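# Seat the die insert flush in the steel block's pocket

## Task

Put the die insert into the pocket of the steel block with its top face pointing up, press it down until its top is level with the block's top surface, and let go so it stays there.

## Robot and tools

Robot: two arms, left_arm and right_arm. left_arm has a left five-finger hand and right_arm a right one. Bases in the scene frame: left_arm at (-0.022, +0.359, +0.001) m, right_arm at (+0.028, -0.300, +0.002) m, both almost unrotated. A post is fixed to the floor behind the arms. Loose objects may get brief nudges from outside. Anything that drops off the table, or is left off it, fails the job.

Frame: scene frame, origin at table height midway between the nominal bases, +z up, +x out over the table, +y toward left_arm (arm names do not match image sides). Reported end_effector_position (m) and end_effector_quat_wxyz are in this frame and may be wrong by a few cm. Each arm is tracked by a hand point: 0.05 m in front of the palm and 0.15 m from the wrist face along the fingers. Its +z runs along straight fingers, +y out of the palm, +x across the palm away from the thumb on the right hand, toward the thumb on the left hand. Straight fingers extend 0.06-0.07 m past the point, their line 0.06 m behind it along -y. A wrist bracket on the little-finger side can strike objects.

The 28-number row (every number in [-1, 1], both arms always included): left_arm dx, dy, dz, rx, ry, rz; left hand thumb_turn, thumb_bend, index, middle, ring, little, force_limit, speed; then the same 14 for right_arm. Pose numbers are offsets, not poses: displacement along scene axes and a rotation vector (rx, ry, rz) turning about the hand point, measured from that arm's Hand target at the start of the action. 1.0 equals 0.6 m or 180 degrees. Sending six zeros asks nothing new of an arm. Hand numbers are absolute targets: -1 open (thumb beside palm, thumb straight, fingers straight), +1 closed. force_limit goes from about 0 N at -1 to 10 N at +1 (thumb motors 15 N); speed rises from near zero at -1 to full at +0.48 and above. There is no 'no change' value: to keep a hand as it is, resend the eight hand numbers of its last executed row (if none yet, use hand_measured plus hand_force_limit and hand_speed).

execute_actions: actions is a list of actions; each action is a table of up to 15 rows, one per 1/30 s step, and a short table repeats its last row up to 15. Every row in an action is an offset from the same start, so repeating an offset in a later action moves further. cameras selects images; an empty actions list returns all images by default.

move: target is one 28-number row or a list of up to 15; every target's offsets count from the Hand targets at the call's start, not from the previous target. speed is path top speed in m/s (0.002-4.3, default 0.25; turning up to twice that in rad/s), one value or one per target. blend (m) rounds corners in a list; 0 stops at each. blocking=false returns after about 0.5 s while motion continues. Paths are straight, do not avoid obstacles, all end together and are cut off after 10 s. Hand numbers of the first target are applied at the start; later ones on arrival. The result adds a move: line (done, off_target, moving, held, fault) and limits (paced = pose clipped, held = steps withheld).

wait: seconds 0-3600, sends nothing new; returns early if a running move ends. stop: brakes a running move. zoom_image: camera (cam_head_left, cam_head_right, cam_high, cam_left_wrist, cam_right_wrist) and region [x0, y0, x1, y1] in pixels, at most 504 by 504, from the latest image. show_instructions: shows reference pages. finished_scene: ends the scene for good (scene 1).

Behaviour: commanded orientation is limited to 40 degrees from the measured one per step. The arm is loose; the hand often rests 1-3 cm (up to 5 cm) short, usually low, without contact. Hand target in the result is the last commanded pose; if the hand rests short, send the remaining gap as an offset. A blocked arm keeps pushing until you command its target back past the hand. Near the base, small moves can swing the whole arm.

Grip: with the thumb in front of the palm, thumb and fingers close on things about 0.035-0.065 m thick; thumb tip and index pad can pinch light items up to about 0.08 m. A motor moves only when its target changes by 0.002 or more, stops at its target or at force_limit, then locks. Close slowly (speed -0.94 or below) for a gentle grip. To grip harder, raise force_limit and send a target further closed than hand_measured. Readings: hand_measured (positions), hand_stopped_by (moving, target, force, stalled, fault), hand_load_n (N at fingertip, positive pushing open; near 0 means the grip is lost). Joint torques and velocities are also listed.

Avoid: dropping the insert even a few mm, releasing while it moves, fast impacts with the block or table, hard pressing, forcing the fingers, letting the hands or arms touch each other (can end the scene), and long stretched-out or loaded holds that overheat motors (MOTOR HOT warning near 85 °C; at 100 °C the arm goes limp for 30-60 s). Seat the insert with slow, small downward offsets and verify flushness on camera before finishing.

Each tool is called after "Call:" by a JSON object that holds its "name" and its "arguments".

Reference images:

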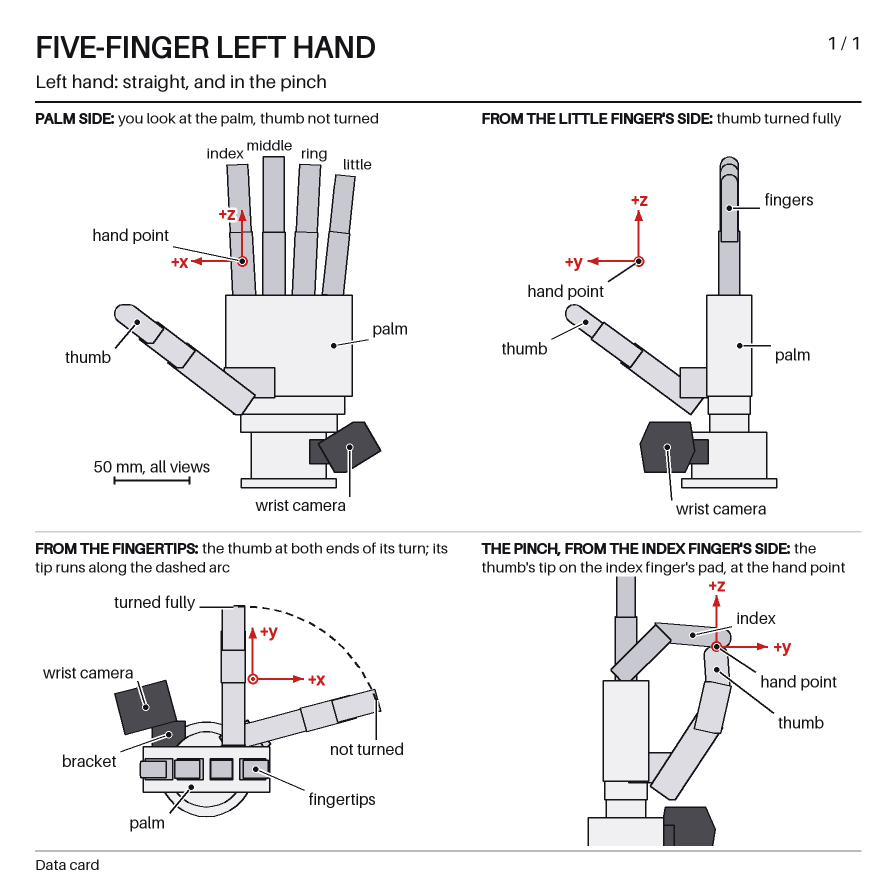

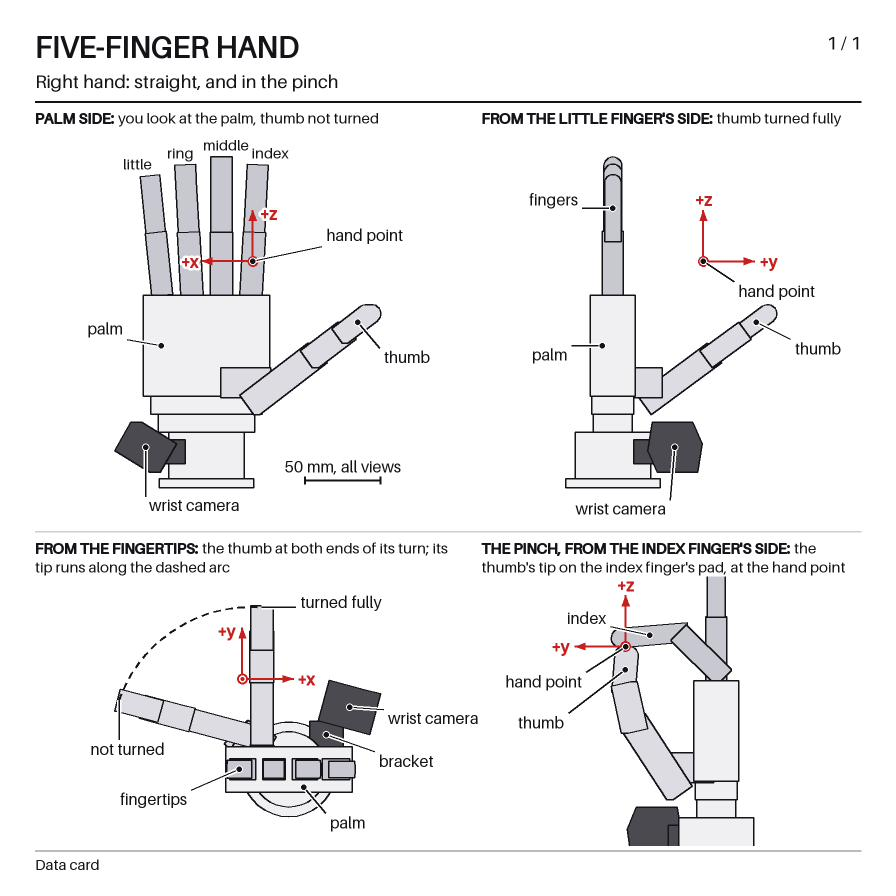

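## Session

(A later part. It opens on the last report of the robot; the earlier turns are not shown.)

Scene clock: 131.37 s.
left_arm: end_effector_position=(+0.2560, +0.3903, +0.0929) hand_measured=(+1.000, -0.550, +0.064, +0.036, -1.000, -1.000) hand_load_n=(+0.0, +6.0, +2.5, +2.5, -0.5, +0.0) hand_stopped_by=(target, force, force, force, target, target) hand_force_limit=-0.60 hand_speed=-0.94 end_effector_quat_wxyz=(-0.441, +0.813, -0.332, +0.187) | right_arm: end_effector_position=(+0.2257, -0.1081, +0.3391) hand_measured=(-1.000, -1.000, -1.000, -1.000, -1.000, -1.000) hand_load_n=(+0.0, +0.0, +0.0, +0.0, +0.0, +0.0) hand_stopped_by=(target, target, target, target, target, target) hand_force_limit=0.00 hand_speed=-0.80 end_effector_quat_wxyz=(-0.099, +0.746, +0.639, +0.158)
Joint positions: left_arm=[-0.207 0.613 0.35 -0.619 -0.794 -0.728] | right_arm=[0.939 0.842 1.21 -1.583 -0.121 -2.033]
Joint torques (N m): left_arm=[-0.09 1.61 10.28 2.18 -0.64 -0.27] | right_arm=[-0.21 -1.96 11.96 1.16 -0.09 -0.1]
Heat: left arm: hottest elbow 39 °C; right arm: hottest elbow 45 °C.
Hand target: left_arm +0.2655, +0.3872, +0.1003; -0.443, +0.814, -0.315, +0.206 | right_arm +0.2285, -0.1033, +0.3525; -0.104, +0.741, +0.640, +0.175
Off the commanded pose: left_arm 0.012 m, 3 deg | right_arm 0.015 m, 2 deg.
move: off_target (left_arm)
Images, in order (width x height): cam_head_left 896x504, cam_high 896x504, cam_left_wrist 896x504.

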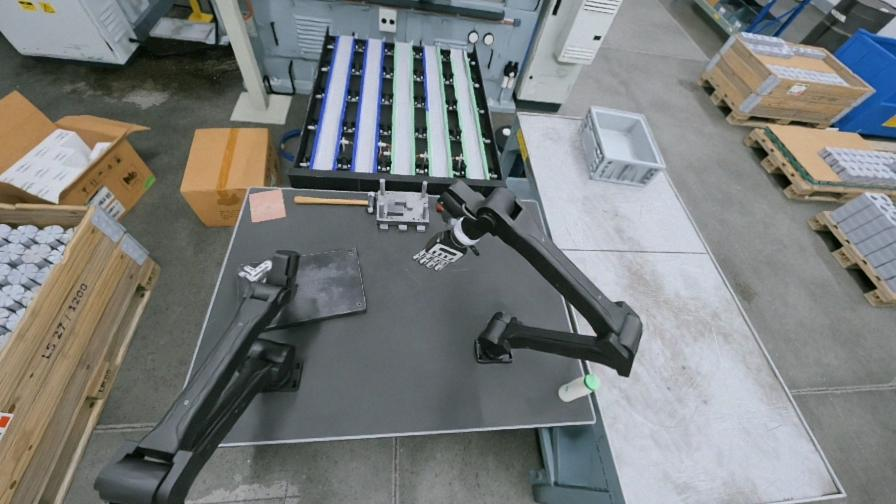

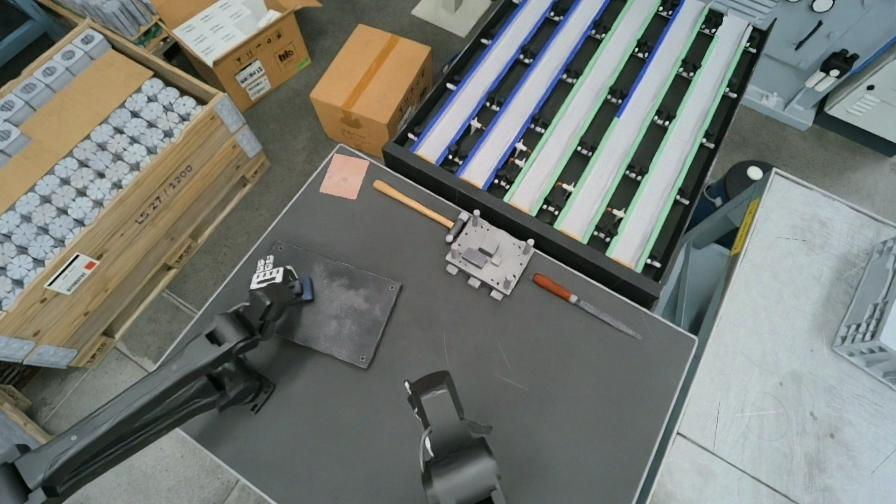

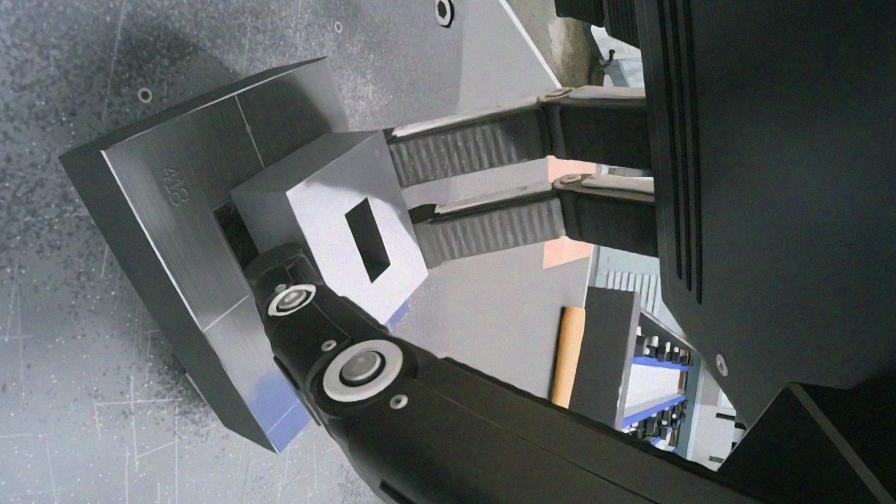

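Call:
{"name": "execute_actions", "arguments": {"actions": []}}

Scene clock: 133.30 s.
left_arm: end_effector_position=(+0.2560, +0.3903, +0.0929) hand_measured=(+1.000, -0.550, +0.064, +0.036, -1.000, -1.000) hand_load_n=(+0.0, +5.5, +2.5, +2.5, +0.0, +0.0) hand_stopped_by=(target, force, force, force, target, target) hand_force_limit=-0.60 hand_speed=-0.94 end_effector_quat_wxyz=(-0.441, +0.813, -0.332, +0.187) | right_arm: end_effector_position=(+0.2257, -0.1081, +0.3391) hand_measured=(-1.000, -1.000, -1.000, -1.000, -1.000, -1.000) hand_load_n=(+0.0, +0.0, +0.0, +0.0, +0.0, +0.0) hand_stopped_by=(target, target, target, target, target, target) hand_force_limit=0.00 hand_speed=-0.80 end_effector_quat_wxyz=(-0.099, +0.746, +0.639, +0.158)
Joint positions: left_arm=[-0.207 0.613 0.35 -0.619 -0.794 -0.728] | right_arm=[0.939 0.842 1.21 -1.583 -0.121 -2.033]
Joint velocities: within noise
Joint torques (N m): left_arm=[-0.15 1.55 10.29 2.18 -0.64 -0.26] | right_arm=[-0.15 -1.9 11.97 1.13 -0.09 -0.1]
Heat: left arm: hottest elbow 39 °C; right arm: hottest elbow 45 °C.
Hand target: left_arm +0.2655, +0.3872, +0.1003; -0.443, +0.814, -0.315, +0.206 | right_arm +0.2285, -0.1033, +0.3525; -0.104, +0.741, +0.640, +0.175
Off the commanded pose: left_arm 0.012 m, 3 deg | right_arm 0.015 m, 2 deg.

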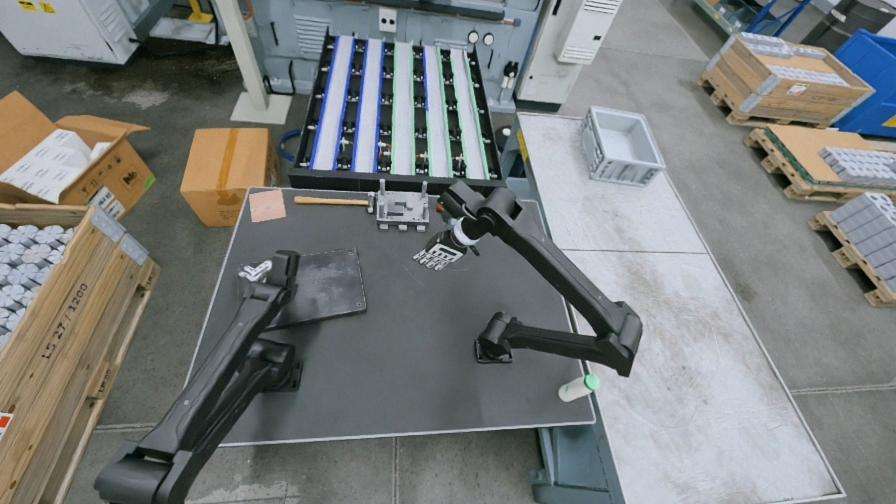

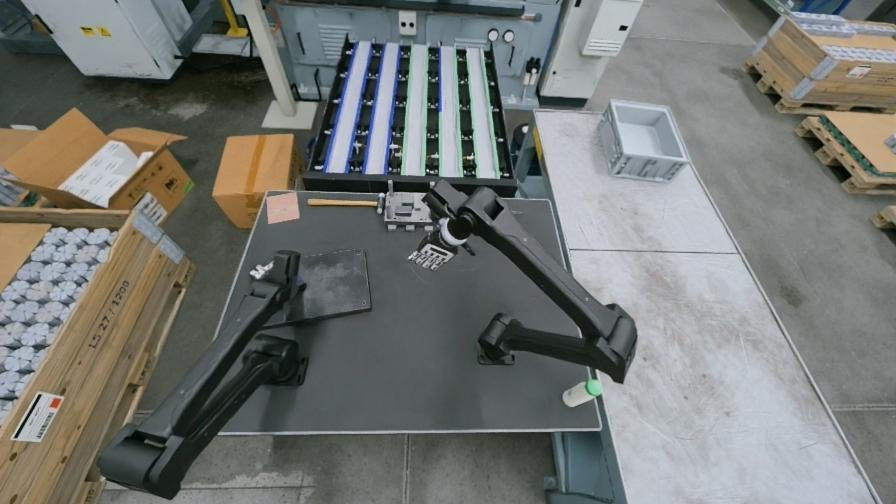

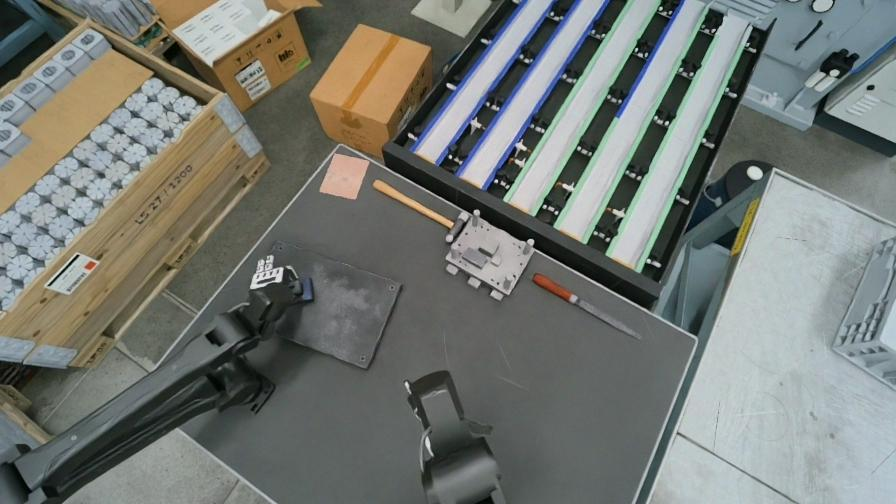

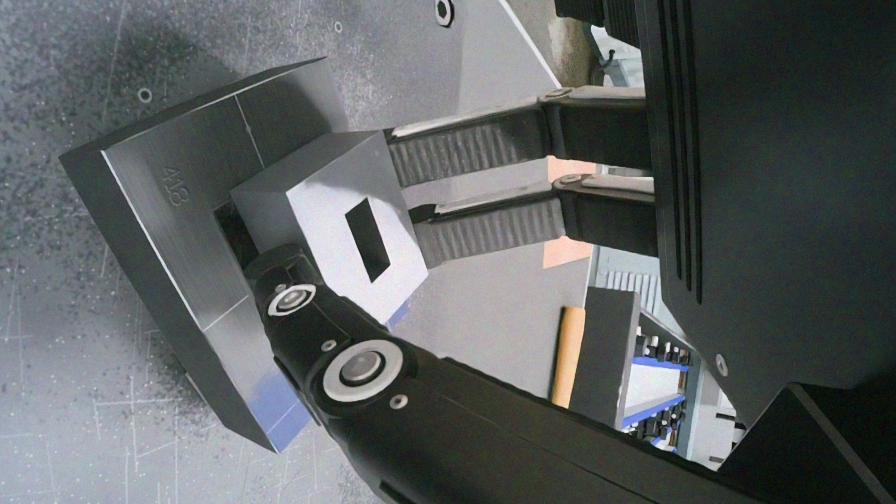

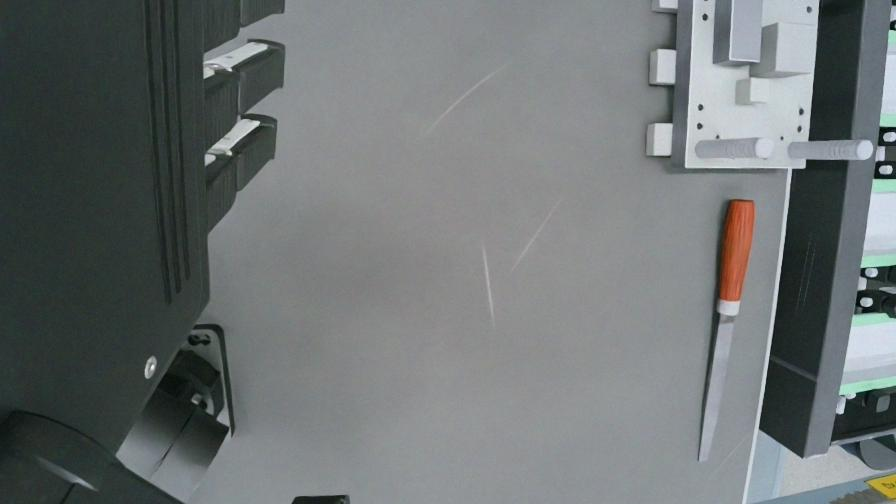

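Call:
{"name": "zoom_image", "arguments": {"camera": "cam_left_wrist", "region": [40, 40, 460, 470]}}

Call:
{"name": "zoom_image", "arguments": {"camera": "cam_left_wrist", "region": [180, 100, 440, 340]}}

Call:
{"name": "zoom_image", "arguments": {"camera": "cam_high", "region": [230, 240, 350, 330]}}

Scaled by 1.172 from the camera's image (finer frame: 1280x720).

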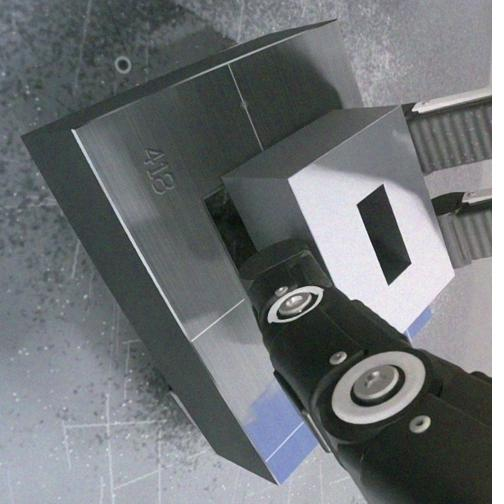

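Scaled by 1.938 from the camera's image (finer frame: 1280x720).

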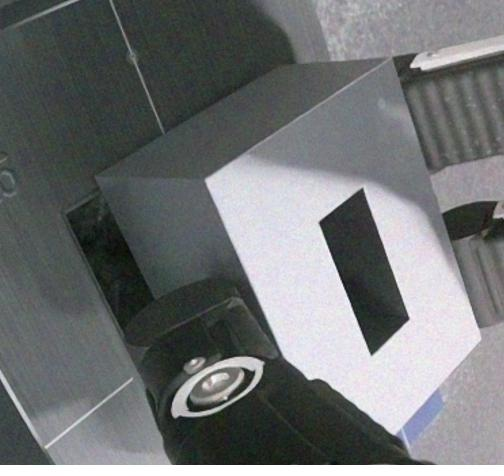

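Scaled by 4.200 from the camera's image (finer frame: 1280x720).

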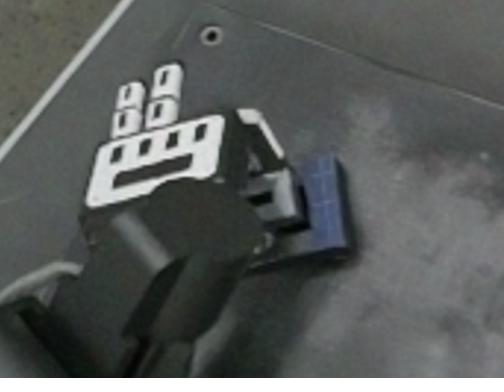

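Call:
{"name": "zoom_image", "arguments": {"camera": "cam_left_wrist", "region": [195, 170, 295, 280]}}

Scaled by 4.582 from the camera's image (finer frame: 1280x720).

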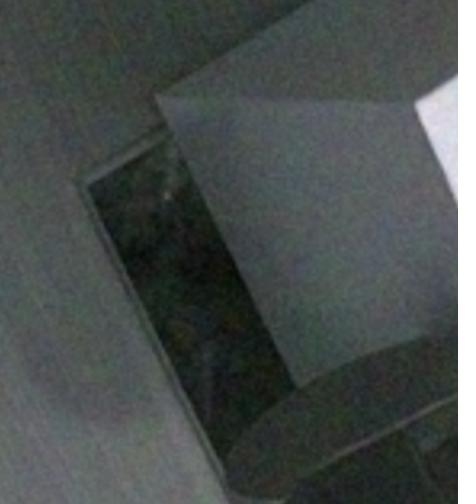

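Call:
{"name": "move", "arguments": {"target": [0.0073,-0.0058,-0.010,0,0,0,1,-0.35,0.2,0.2,-1,-1,-0.6,-0.94,0,0,0,0,0,0,-1,-1,-1,-1,-1,-1,0,-0.8], "speed": 0.05, "cameras": ["cam_left_wrist"]}}

Scene clock: 148.23 s.
left_arm: end_effector_position=(+0.2615, +0.3877, +0.0900) hand_measured=(+1.000, -0.550, +0.064, +0.036, -1.000, -1.000) hand_load_n=(+0.0, +5.5, +1.0, +3.0, +0.0, +0.0) hand_stopped_by=(target, force, force, force, target, target) hand_force_limit=-0.60 hand_speed=-0.94 end_effector_quat_wxyz=(-0.444, +0.811, -0.330, +0.189) | right_arm: end_effector_position=(+0.2257, -0.1081, +0.3391) hand_measured=(-1.000, -1.000, -1.000, -1.000, -1.000, -1.000) hand_load_n=(+0.0, +0.0, +0.0, +0.0, +0.0, +0.0) hand_stopped_by=(target, target, target, target, target, target) hand_force_limit=0.00 hand_speed=-0.80 end_effector_quat_wxyz=(-0.099, +0.746, +0.639, +0.158)
Joint positions: left_arm=[-0.221 0.645 0.348 -0.587 -0.809 -0.739] | right_arm=[0.939 0.842 1.21 -1.583 -0.121 -2.033]
Joint torques (N m): left_arm=[-0.15 1.67 9.98 2.15 -0.44 -0.3] | right_arm=[-0.21 -1.9 11.99 1.13 -0.09 -0.1]
Heat: left arm: hottest elbow 39 °C; right arm: hottest elbow 45 °C.
Hand target: left_arm +0.2699, +0.3837, +0.0943; -0.443, +0.814, -0.315, +0.206 | right_arm +0.2285, -0.1033, +0.3525; -0.104, +0.741, +0.640, +0.175
Off the commanded pose: left_arm 0.010 m, 3 deg | right_arm 0.015 m, 2 deg.
move: off_target (left_arm)

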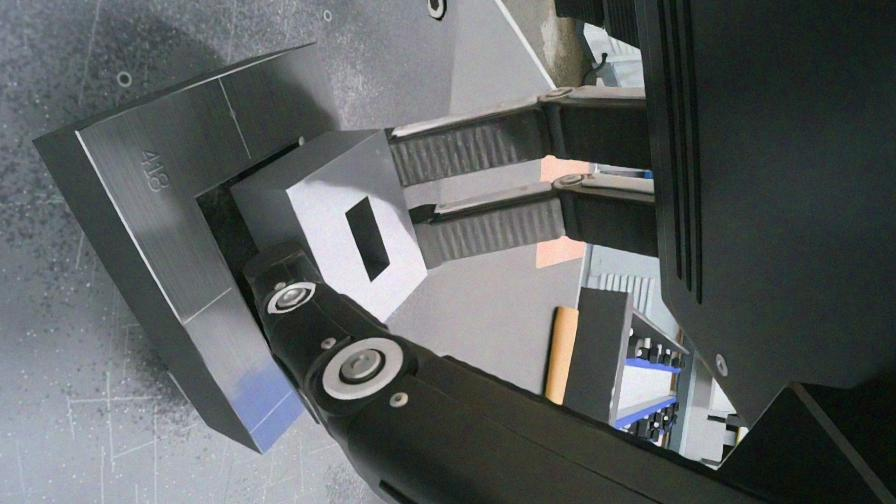

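Call:
{"name": "zoom_image", "arguments": {"camera": "cam_left_wrist", "region": [180, 110, 320, 270]}}

Scaled by 3.150 from the camera's image (finer frame: 1280x720).

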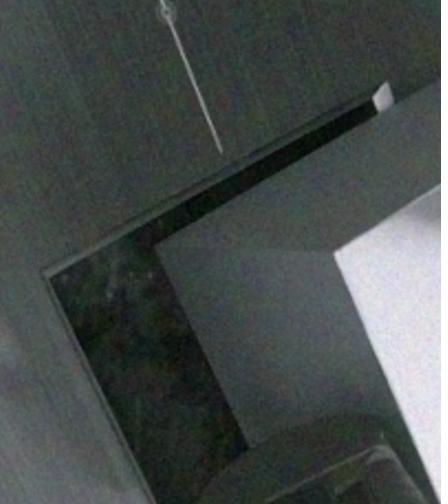

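Call:
{"name": "zoom_image", "arguments": {"camera": "cam_left_wrist", "region": [180, 100, 440, 340]}}

Scaled by 1.938 from the camera's image (finer frame: 1280x720).

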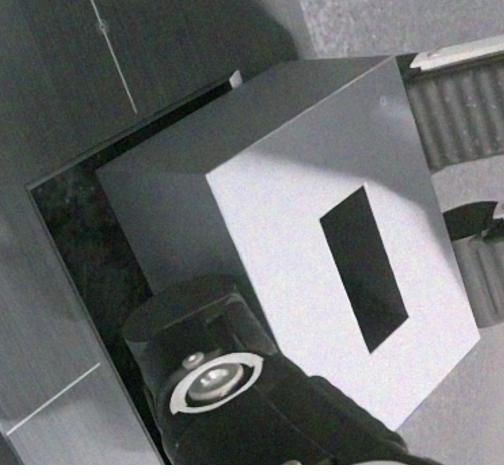

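Call:
{"name": "move", "arguments": {"target": [-0.004,-0.005,-0.0085,0,0,0,1,-0.35,0.2,0.2,-1,-1,-0.6,-0.94,0,0,0,0,0,0,-1,-1,-1,-1,-1,-1,0,-0.8], "speed": 0.05, "cameras": ["cam_left_wrist"]}}

Call:
{"name": "zoom_image", "arguments": {"camera": "cam_left_wrist", "region": [160, 100, 420, 340]}}

Scene clock: 151.87 s.
left_arm: end_effector_position=(+0.2617, +0.3862, +0.0899) hand_measured=(+1.000, -0.550, +0.064, +0.036, -1.000, -1.000) hand_load_n=(+0.0, +5.0, +1.5, +4.0, +0.0, +0.0) hand_stopped_by=(target, force, force, force, target, target) hand_force_limit=-0.60 hand_speed=-0.94 end_effector_quat_wxyz=(-0.447, +0.811, -0.326, +0.192) | right_arm: end_effector_position=(+0.2257, -0.1081, +0.3391) hand_measured=(-1.000, -1.000, -1.000, -1.000, -1.000, -1.000) hand_load_n=(+0.0, +0.0, +0.0, +0.5, +0.0, +0.0) hand_stopped_by=(target, target, target, target, target, target) hand_force_limit=0.00 hand_speed=-0.80 end_effector_quat_wxyz=(-0.099, +0.746, +0.639, +0.158)
Joint positions: left_arm=[-0.237 0.647 0.345 -0.587 -0.826 -0.759] | right_arm=[0.939 0.842 1.21 -1.583 -0.121 -2.033]
Joint torques (N m): left_arm=[-0.56 1.85 9.32 2.04 -0.31 -0.32] | right_arm=[-0.15 -1.85 11.97 1.13 -0.09 -0.1]
Heat: left arm: hottest elbow 40 °C; right arm: hottest elbow 45 °C.
Hand target: left_arm +0.2676, +0.3806, +0.0892; -0.443, +0.814, -0.315, +0.206 | right_arm +0.2285, -0.1033, +0.3525; -0.104, +0.741, +0.640, +0.175
Off the commanded pose: left_arm 0.008 m, 2 deg | right_arm 0.015 m, 2 deg.
move: done

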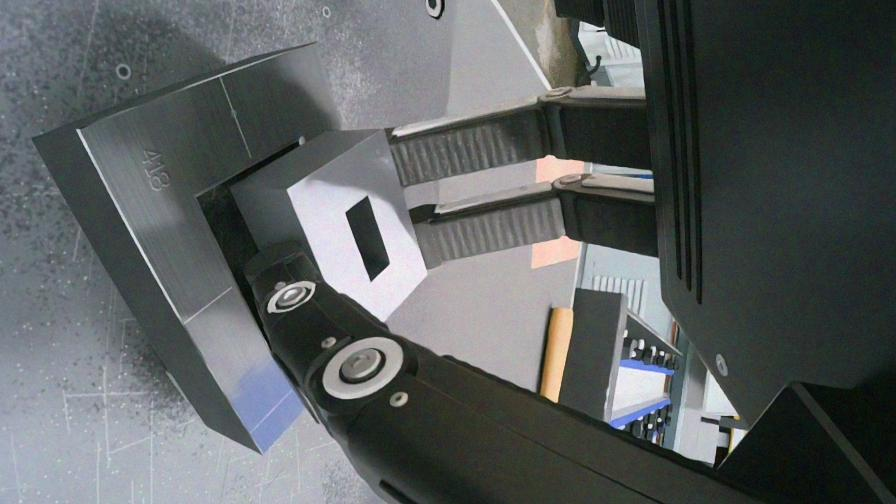

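Scaled by 1.938 from the camera's image (finer frame: 1280x720).

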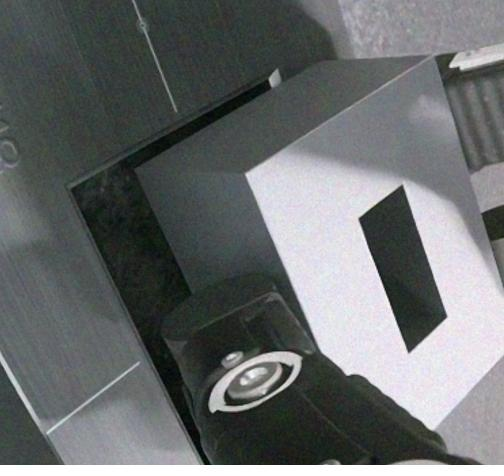

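Call:
{"name": "move", "arguments": {"target": [[0,0,0.05,0,0,0,1,-0.35,0.2,0.2,-1,-1,-0.6,-0.94,0,0,0,0,0,0,-1,-1,-1,-1,-1,-1,0,-0.8],[-0.0077,-0.0045,0.058,0,0,0,1,-0.35,0.2,0.2,-1,-1,-0.6,-0.94,0,0,0,0,0,0,-1,-1,-1,-1,-1,-1,0,-0.8]], "speed": 0.06, "cameras": ["cam_left_wrist"]}}

Scene clock: 156.10 s.
left_arm: end_effector_position=(+0.2461, +0.3840, +0.0924) hand_measured=(+1.000, -0.550, +0.064, +0.036, -1.000, -1.000) hand_load_n=(+0.0, +5.5, +2.0, +3.0, +0.0, +0.0) hand_stopped_by=(target, force, force, force, target, target) hand_force_limit=-0.60 hand_speed=-0.94 end_effector_quat_wxyz=(-0.440, +0.814, -0.339, +0.173) | right_arm: end_effector_position=(+0.2257, -0.1081, +0.3391) hand_measured=(-1.000, -1.000, -1.000, -1.000, -1.000, -1.000) hand_load_n=(+0.0, +0.0, +0.0, +0.0, +0.0, +0.0) hand_stopped_by=(target, target, target, target, target, target) hand_force_limit=0.00 hand_speed=-0.80 end_effector_quat_wxyz=(-0.099, +0.746, +0.639, +0.158)
Joint positions: left_arm=[-0.26 0.613 0.365 -0.71 -0.827 -0.789] | right_arm=[0.939 0.842 1.21 -1.583 -0.121 -2.033]
Joint torques (N m): left_arm=[-0.09 0.38 14.2 0.68 -0.7 -0.24] | right_arm=[-0.21 -1.9 11.97 1.13 -0.09 -0.1]
Heat: left arm: hottest elbow 40 °C; right arm: hottest elbow 45 °C.
Hand target: left_arm +0.2629, +0.3779, +0.1240; -0.443, +0.814, -0.315, +0.206 | right_arm +0.2285, -0.1033, +0.3525; -0.104, +0.741, +0.640, +0.175
Off the commanded pose: left_arm 0.036 m, 5 deg | right_arm 0.015 m, 2 deg.
move: off_target (left_arm)

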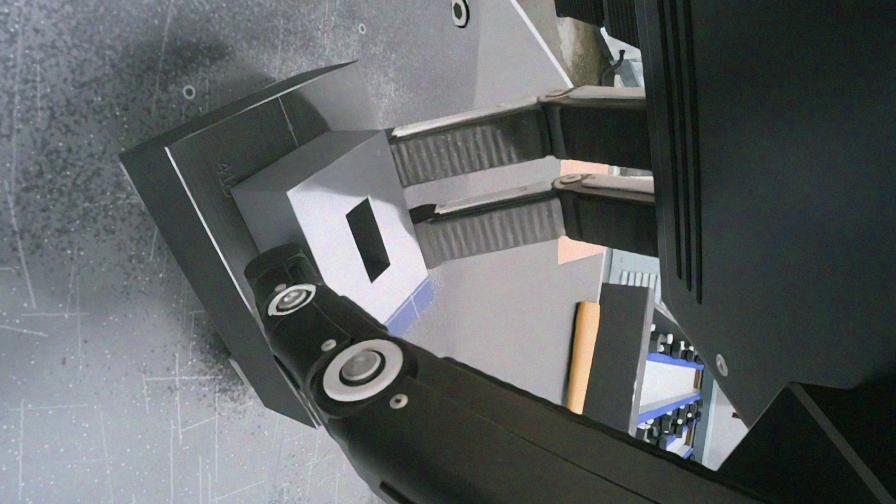

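Call:
{"name": "move", "arguments": {"target": [[0,0,0.04,0,0,0,1,-0.35,0.2,0.2,-1,-1,-0.6,-0.94,0,0,0,0,0,0,-1,-1,-1,-1,-1,-1,0,-0.8],[0,0,-0.035,0,0,0,1,-0.35,0.2,0.2,-1,-1,-0.6,-0.94,0,0,0,0,0,0,-1,-1,-1,-1,-1,-1,0,-0.8]], "speed": 0.06, "cameras": ["cam_left_wrist"]}}

Scene clock: 158.90 s.
left_arm: end_effector_position=(+0.2529, +0.3813, +0.0938) hand_measured=(+1.000, -0.550, +0.064, +0.036, -1.000, -1.000) hand_load_n=(+0.0, +6.0, +2.5, +2.5, -0.5, +0.0) hand_stopped_by=(target, force, force, force, target, target) hand_force_limit=-0.60 hand_speed=-0.94 end_effector_quat_wxyz=(-0.441, +0.813, -0.332, +0.186) | right_arm: end_effector_position=(+0.2257, -0.1081, +0.3391) hand_measured=(-1.000, -1.000, -1.000, -1.000, -1.000, -1.000) hand_load_n=(+0.0, +0.0, +0.0, +0.0, +0.0, +0.0) hand_stopped_by=(target, target, target, target, target, target) hand_force_limit=0.00 hand_speed=-0.80 end_effector_quat_wxyz=(-0.099, +0.746, +0.639, +0.158)
Joint positions: left_arm=[-0.264 0.623 0.362 -0.673 -0.829 -0.794] | right_arm=[0.939 0.842 1.21 -1.583 -0.121 -2.033]
Joint torques (N m): left_arm=[-0.15 1.26 10.47 2.07 -0.7 -0.23] | right_arm=[-0.21 -1.9 11.97 1.11 -0.09 -0.1]
Heat: left arm: hottest elbow 40 °C; right arm: hottest elbow 45 °C.
Hand target: left_arm +0.2629, +0.3780, +0.1029; -0.443, +0.814, -0.315, +0.206 | right_arm +0.2285, -0.1033, +0.3525; -0.104, +0.741, +0.640, +0.175
Off the commanded pose: left_arm 0.014 m, 3 deg | right_arm 0.015 m, 2 deg.
move: off_target (left_arm)

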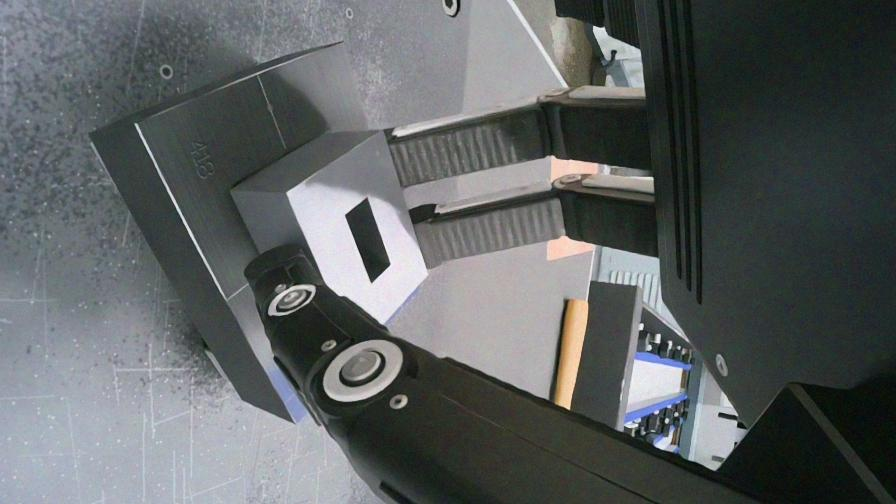

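Call:
{"name": "zoom_image", "arguments": {"camera": "cam_left_wrist", "region": [80, 30, 360, 310]}}

Scaled by 1.800 from the camera's image (finer frame: 1280x720).

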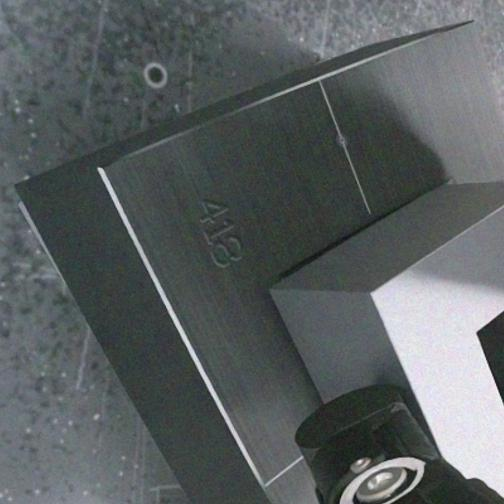

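Call:
{"name": "zoom_image", "arguments": {"camera": "cam_left_wrist", "region": [260, 100, 360, 200]}}

Scaled by 5.040 from the camera's image (finer frame: 1280x720).

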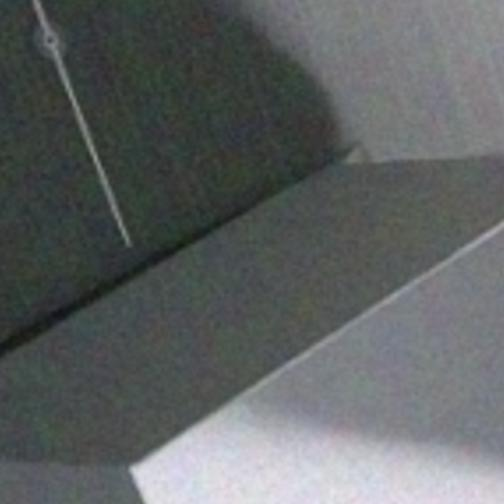

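Call:
{"name": "move", "arguments": {"target": [0.0062,0.004,-0.010,0,0,0,1,-0.35,0.2,0.2,-1,-1,-0.6,-0.94,0,0,0,0,0,0,-1,-1,-1,-1,-1,-1,0,-0.8], "speed": 0.05, "cameras": ["cam_left_wrist"]}}

Call:
{"name": "zoom_image", "arguments": {"camera": "cam_left_wrist", "region": [180, 90, 360, 270]}}

Scene clock: 163.17 s.
left_arm: end_effector_position=(+0.2601, +0.3796, +0.0925) hand_measured=(+1.000, -0.550, +0.064, +0.036, -1.000, -1.000) hand_load_n=(+0.0, +5.5, +2.5, +2.5, +0.0, -0.5) hand_stopped_by=(target, force, force, force, target, target) hand_force_limit=-0.60 hand_speed=-0.94 end_effector_quat_wxyz=(-0.440, +0.813, -0.326, +0.196) | right_arm: end_effector_position=(+0.2257, -0.1081, +0.3391) hand_measured=(-1.000, -1.000, -1.000, -1.000, -1.000, -1.000) hand_load_n=(+0.0, +0.0, +0.0, +0.0, +0.0, +0.0) hand_stopped_by=(target, target, target, target, target, target) hand_force_limit=0.00 hand_speed=-0.80 end_effector_quat_wxyz=(-0.099, +0.746, +0.639, +0.158)
Joint positions: left_arm=[-0.259 0.639 0.355 -0.624 -0.824 -0.794] | right_arm=[0.939 0.842 1.21 -1.583 -0.121 -2.033]
Joint torques (N m): left_arm=[1.2 1.32 9.92 2.11 -0.43 0] | right_arm=[-0.15 -1.9 11.97 1.13 -0.09 -0.1]
Heat: left arm: hottest elbow 40 °C; right arm: hottest elbow 45 °C.
Hand target: left_arm +0.2666, +0.3804, +0.0969; -0.443, +0.814, -0.315, +0.206 | right_arm +0.2285, -0.1033, +0.3525; -0.104, +0.741, +0.640, +0.175
Off the commanded pose: left_arm 0.008 m, 2 deg | right_arm 0.015 m, 2 deg.
move: done

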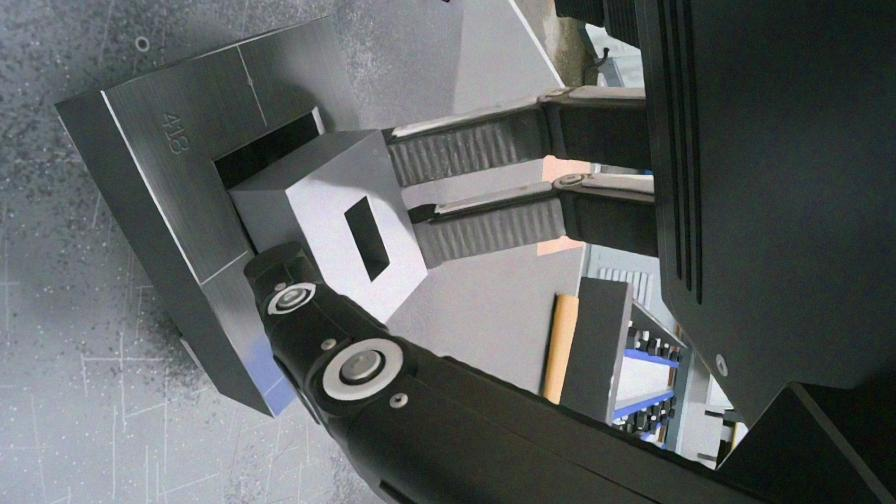

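Scaled by 2.800 from the camera's image (finer frame: 1280x720).

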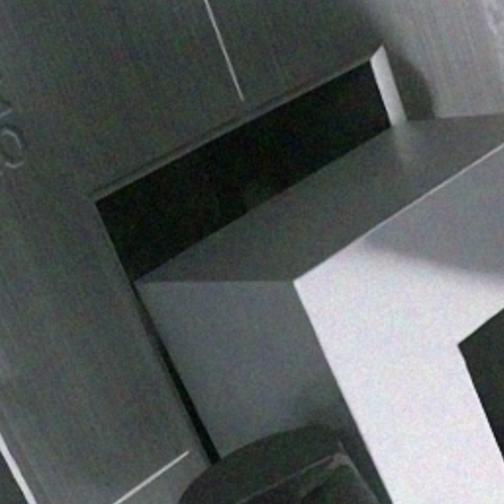

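Call:
{"name": "zoom_image", "arguments": {"camera": "cam_left_wrist", "region": [40, 60, 240, 260]}}

Call:
{"name": "zoom_image", "arguments": {"camera": "cam_left_wrist", "region": [210, 100, 440, 330]}}

Call:
{"name": "zoom_image", "arguments": {"camera": "cam_left_wrist", "region": [140, 290, 320, 430]}}

Scaled by 2.520 from the camera's image (finer frame: 1280x720).

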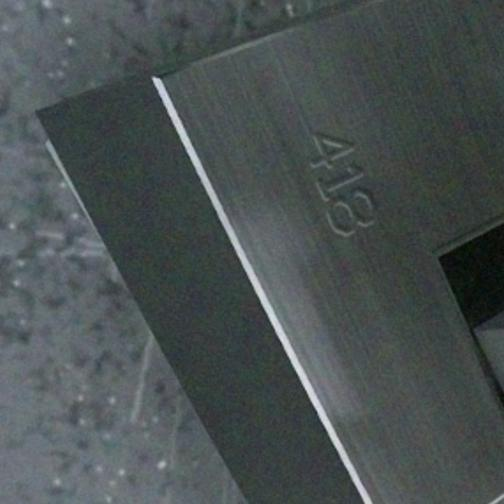

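Scaled by 2.191 from the camera's image (finer frame: 1280x720).

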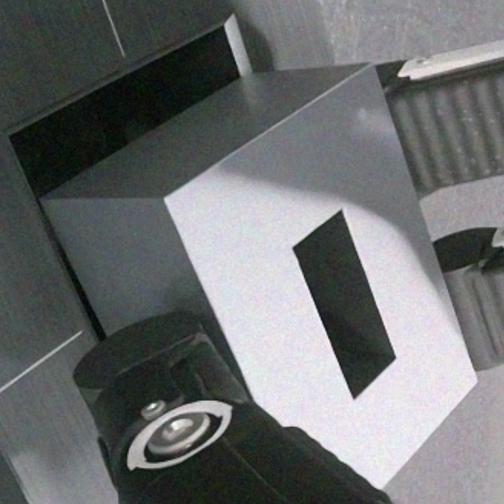

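Scaled by 2.800 from the camera's image (finer frame: 1280x720).

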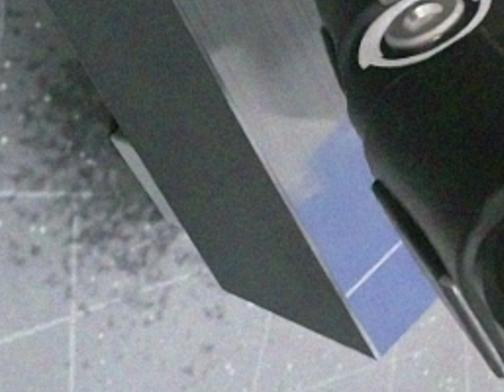

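Call:
{"name": "move", "arguments": {"target": [-0.0025,0.0115,0,0,0,0,1,-0.35,0.2,0.2,-1,-1,-0.6,-0.94,0,0,0,0,0,0,-1,-1,-1,-1,-1,-1,0,-0.8], "speed": 0.05, "cameras": ["cam_left_wrist"]}}

Call:
{"name": "zoom_image", "arguments": {"camera": "cam_left_wrist", "region": [180, 90, 360, 270]}}

Scene clock: 167.43 s.
left_arm: end_effector_position=(+0.2611, +0.3847, +0.0914) hand_measured=(+1.000, -0.550, +0.064, +0.036, -1.000, -1.000) hand_load_n=(+0.0, +6.0, +3.0, +1.0, +0.0, +0.0) hand_stopped_by=(target, force, force, force, target, target) hand_force_limit=-0.60 hand_speed=-0.94 end_effector_quat_wxyz=(-0.437, +0.818, -0.319, +0.199) | right_arm: end_effector_position=(+0.2257, -0.1081, +0.3391) hand_measured=(-1.000, -1.000, -1.000, -1.000, -1.000, -1.000) hand_load_n=(+0.0, +0.5, +0.0, +0.0, +0.0, +0.0) hand_stopped_by=(target, target, target, target, target, target) hand_force_limit=0.00 hand_speed=-0.80 end_effector_quat_wxyz=(-0.099, +0.746, +0.639, +0.158)
Joint positions: left_arm=[-0.224 0.632 0.348 -0.603 -0.8 -0.777] | right_arm=[0.939 0.842 1.21 -1.583 -0.121 -2.033]
Joint torques (N m): left_arm=[1.26 0.32 9.72 1.96 -0.5 0.16] | right_arm=[-0.21 -1.9 11.97 1.13 -0.09 -0.1]
Heat: left arm: hottest elbow 40 °C; right arm: hottest elbow 45 °C.
Hand target: left_arm +0.2651, +0.3873, +0.0969; -0.443, +0.814, -0.315, +0.206 | right_arm +0.2285, -0.1033, +0.3525; -0.104, +0.741, +0.640, +0.175
Off the commanded pose: left_arm 0.007 m, 1 deg | right_arm 0.015 m, 2 deg.
move: done

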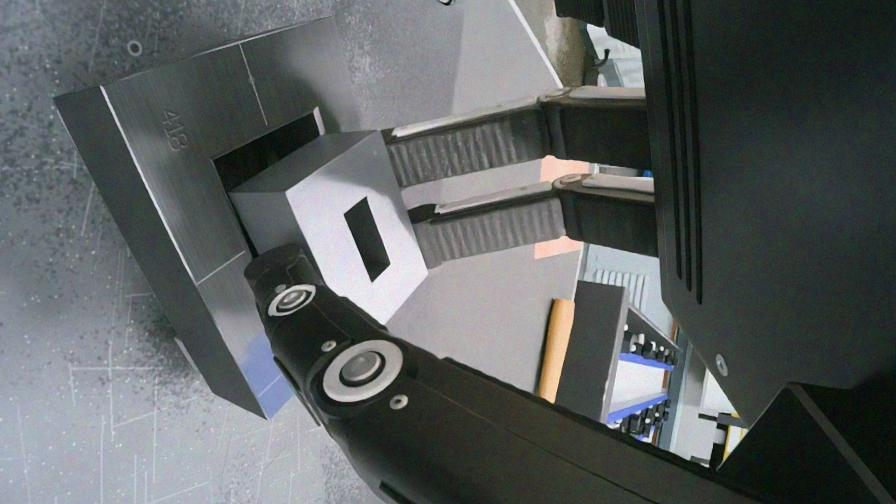

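Scaled by 2.800 from the camera's image (finer frame: 1280x720).

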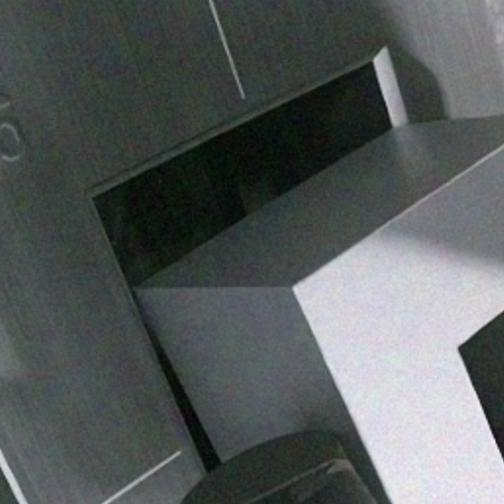

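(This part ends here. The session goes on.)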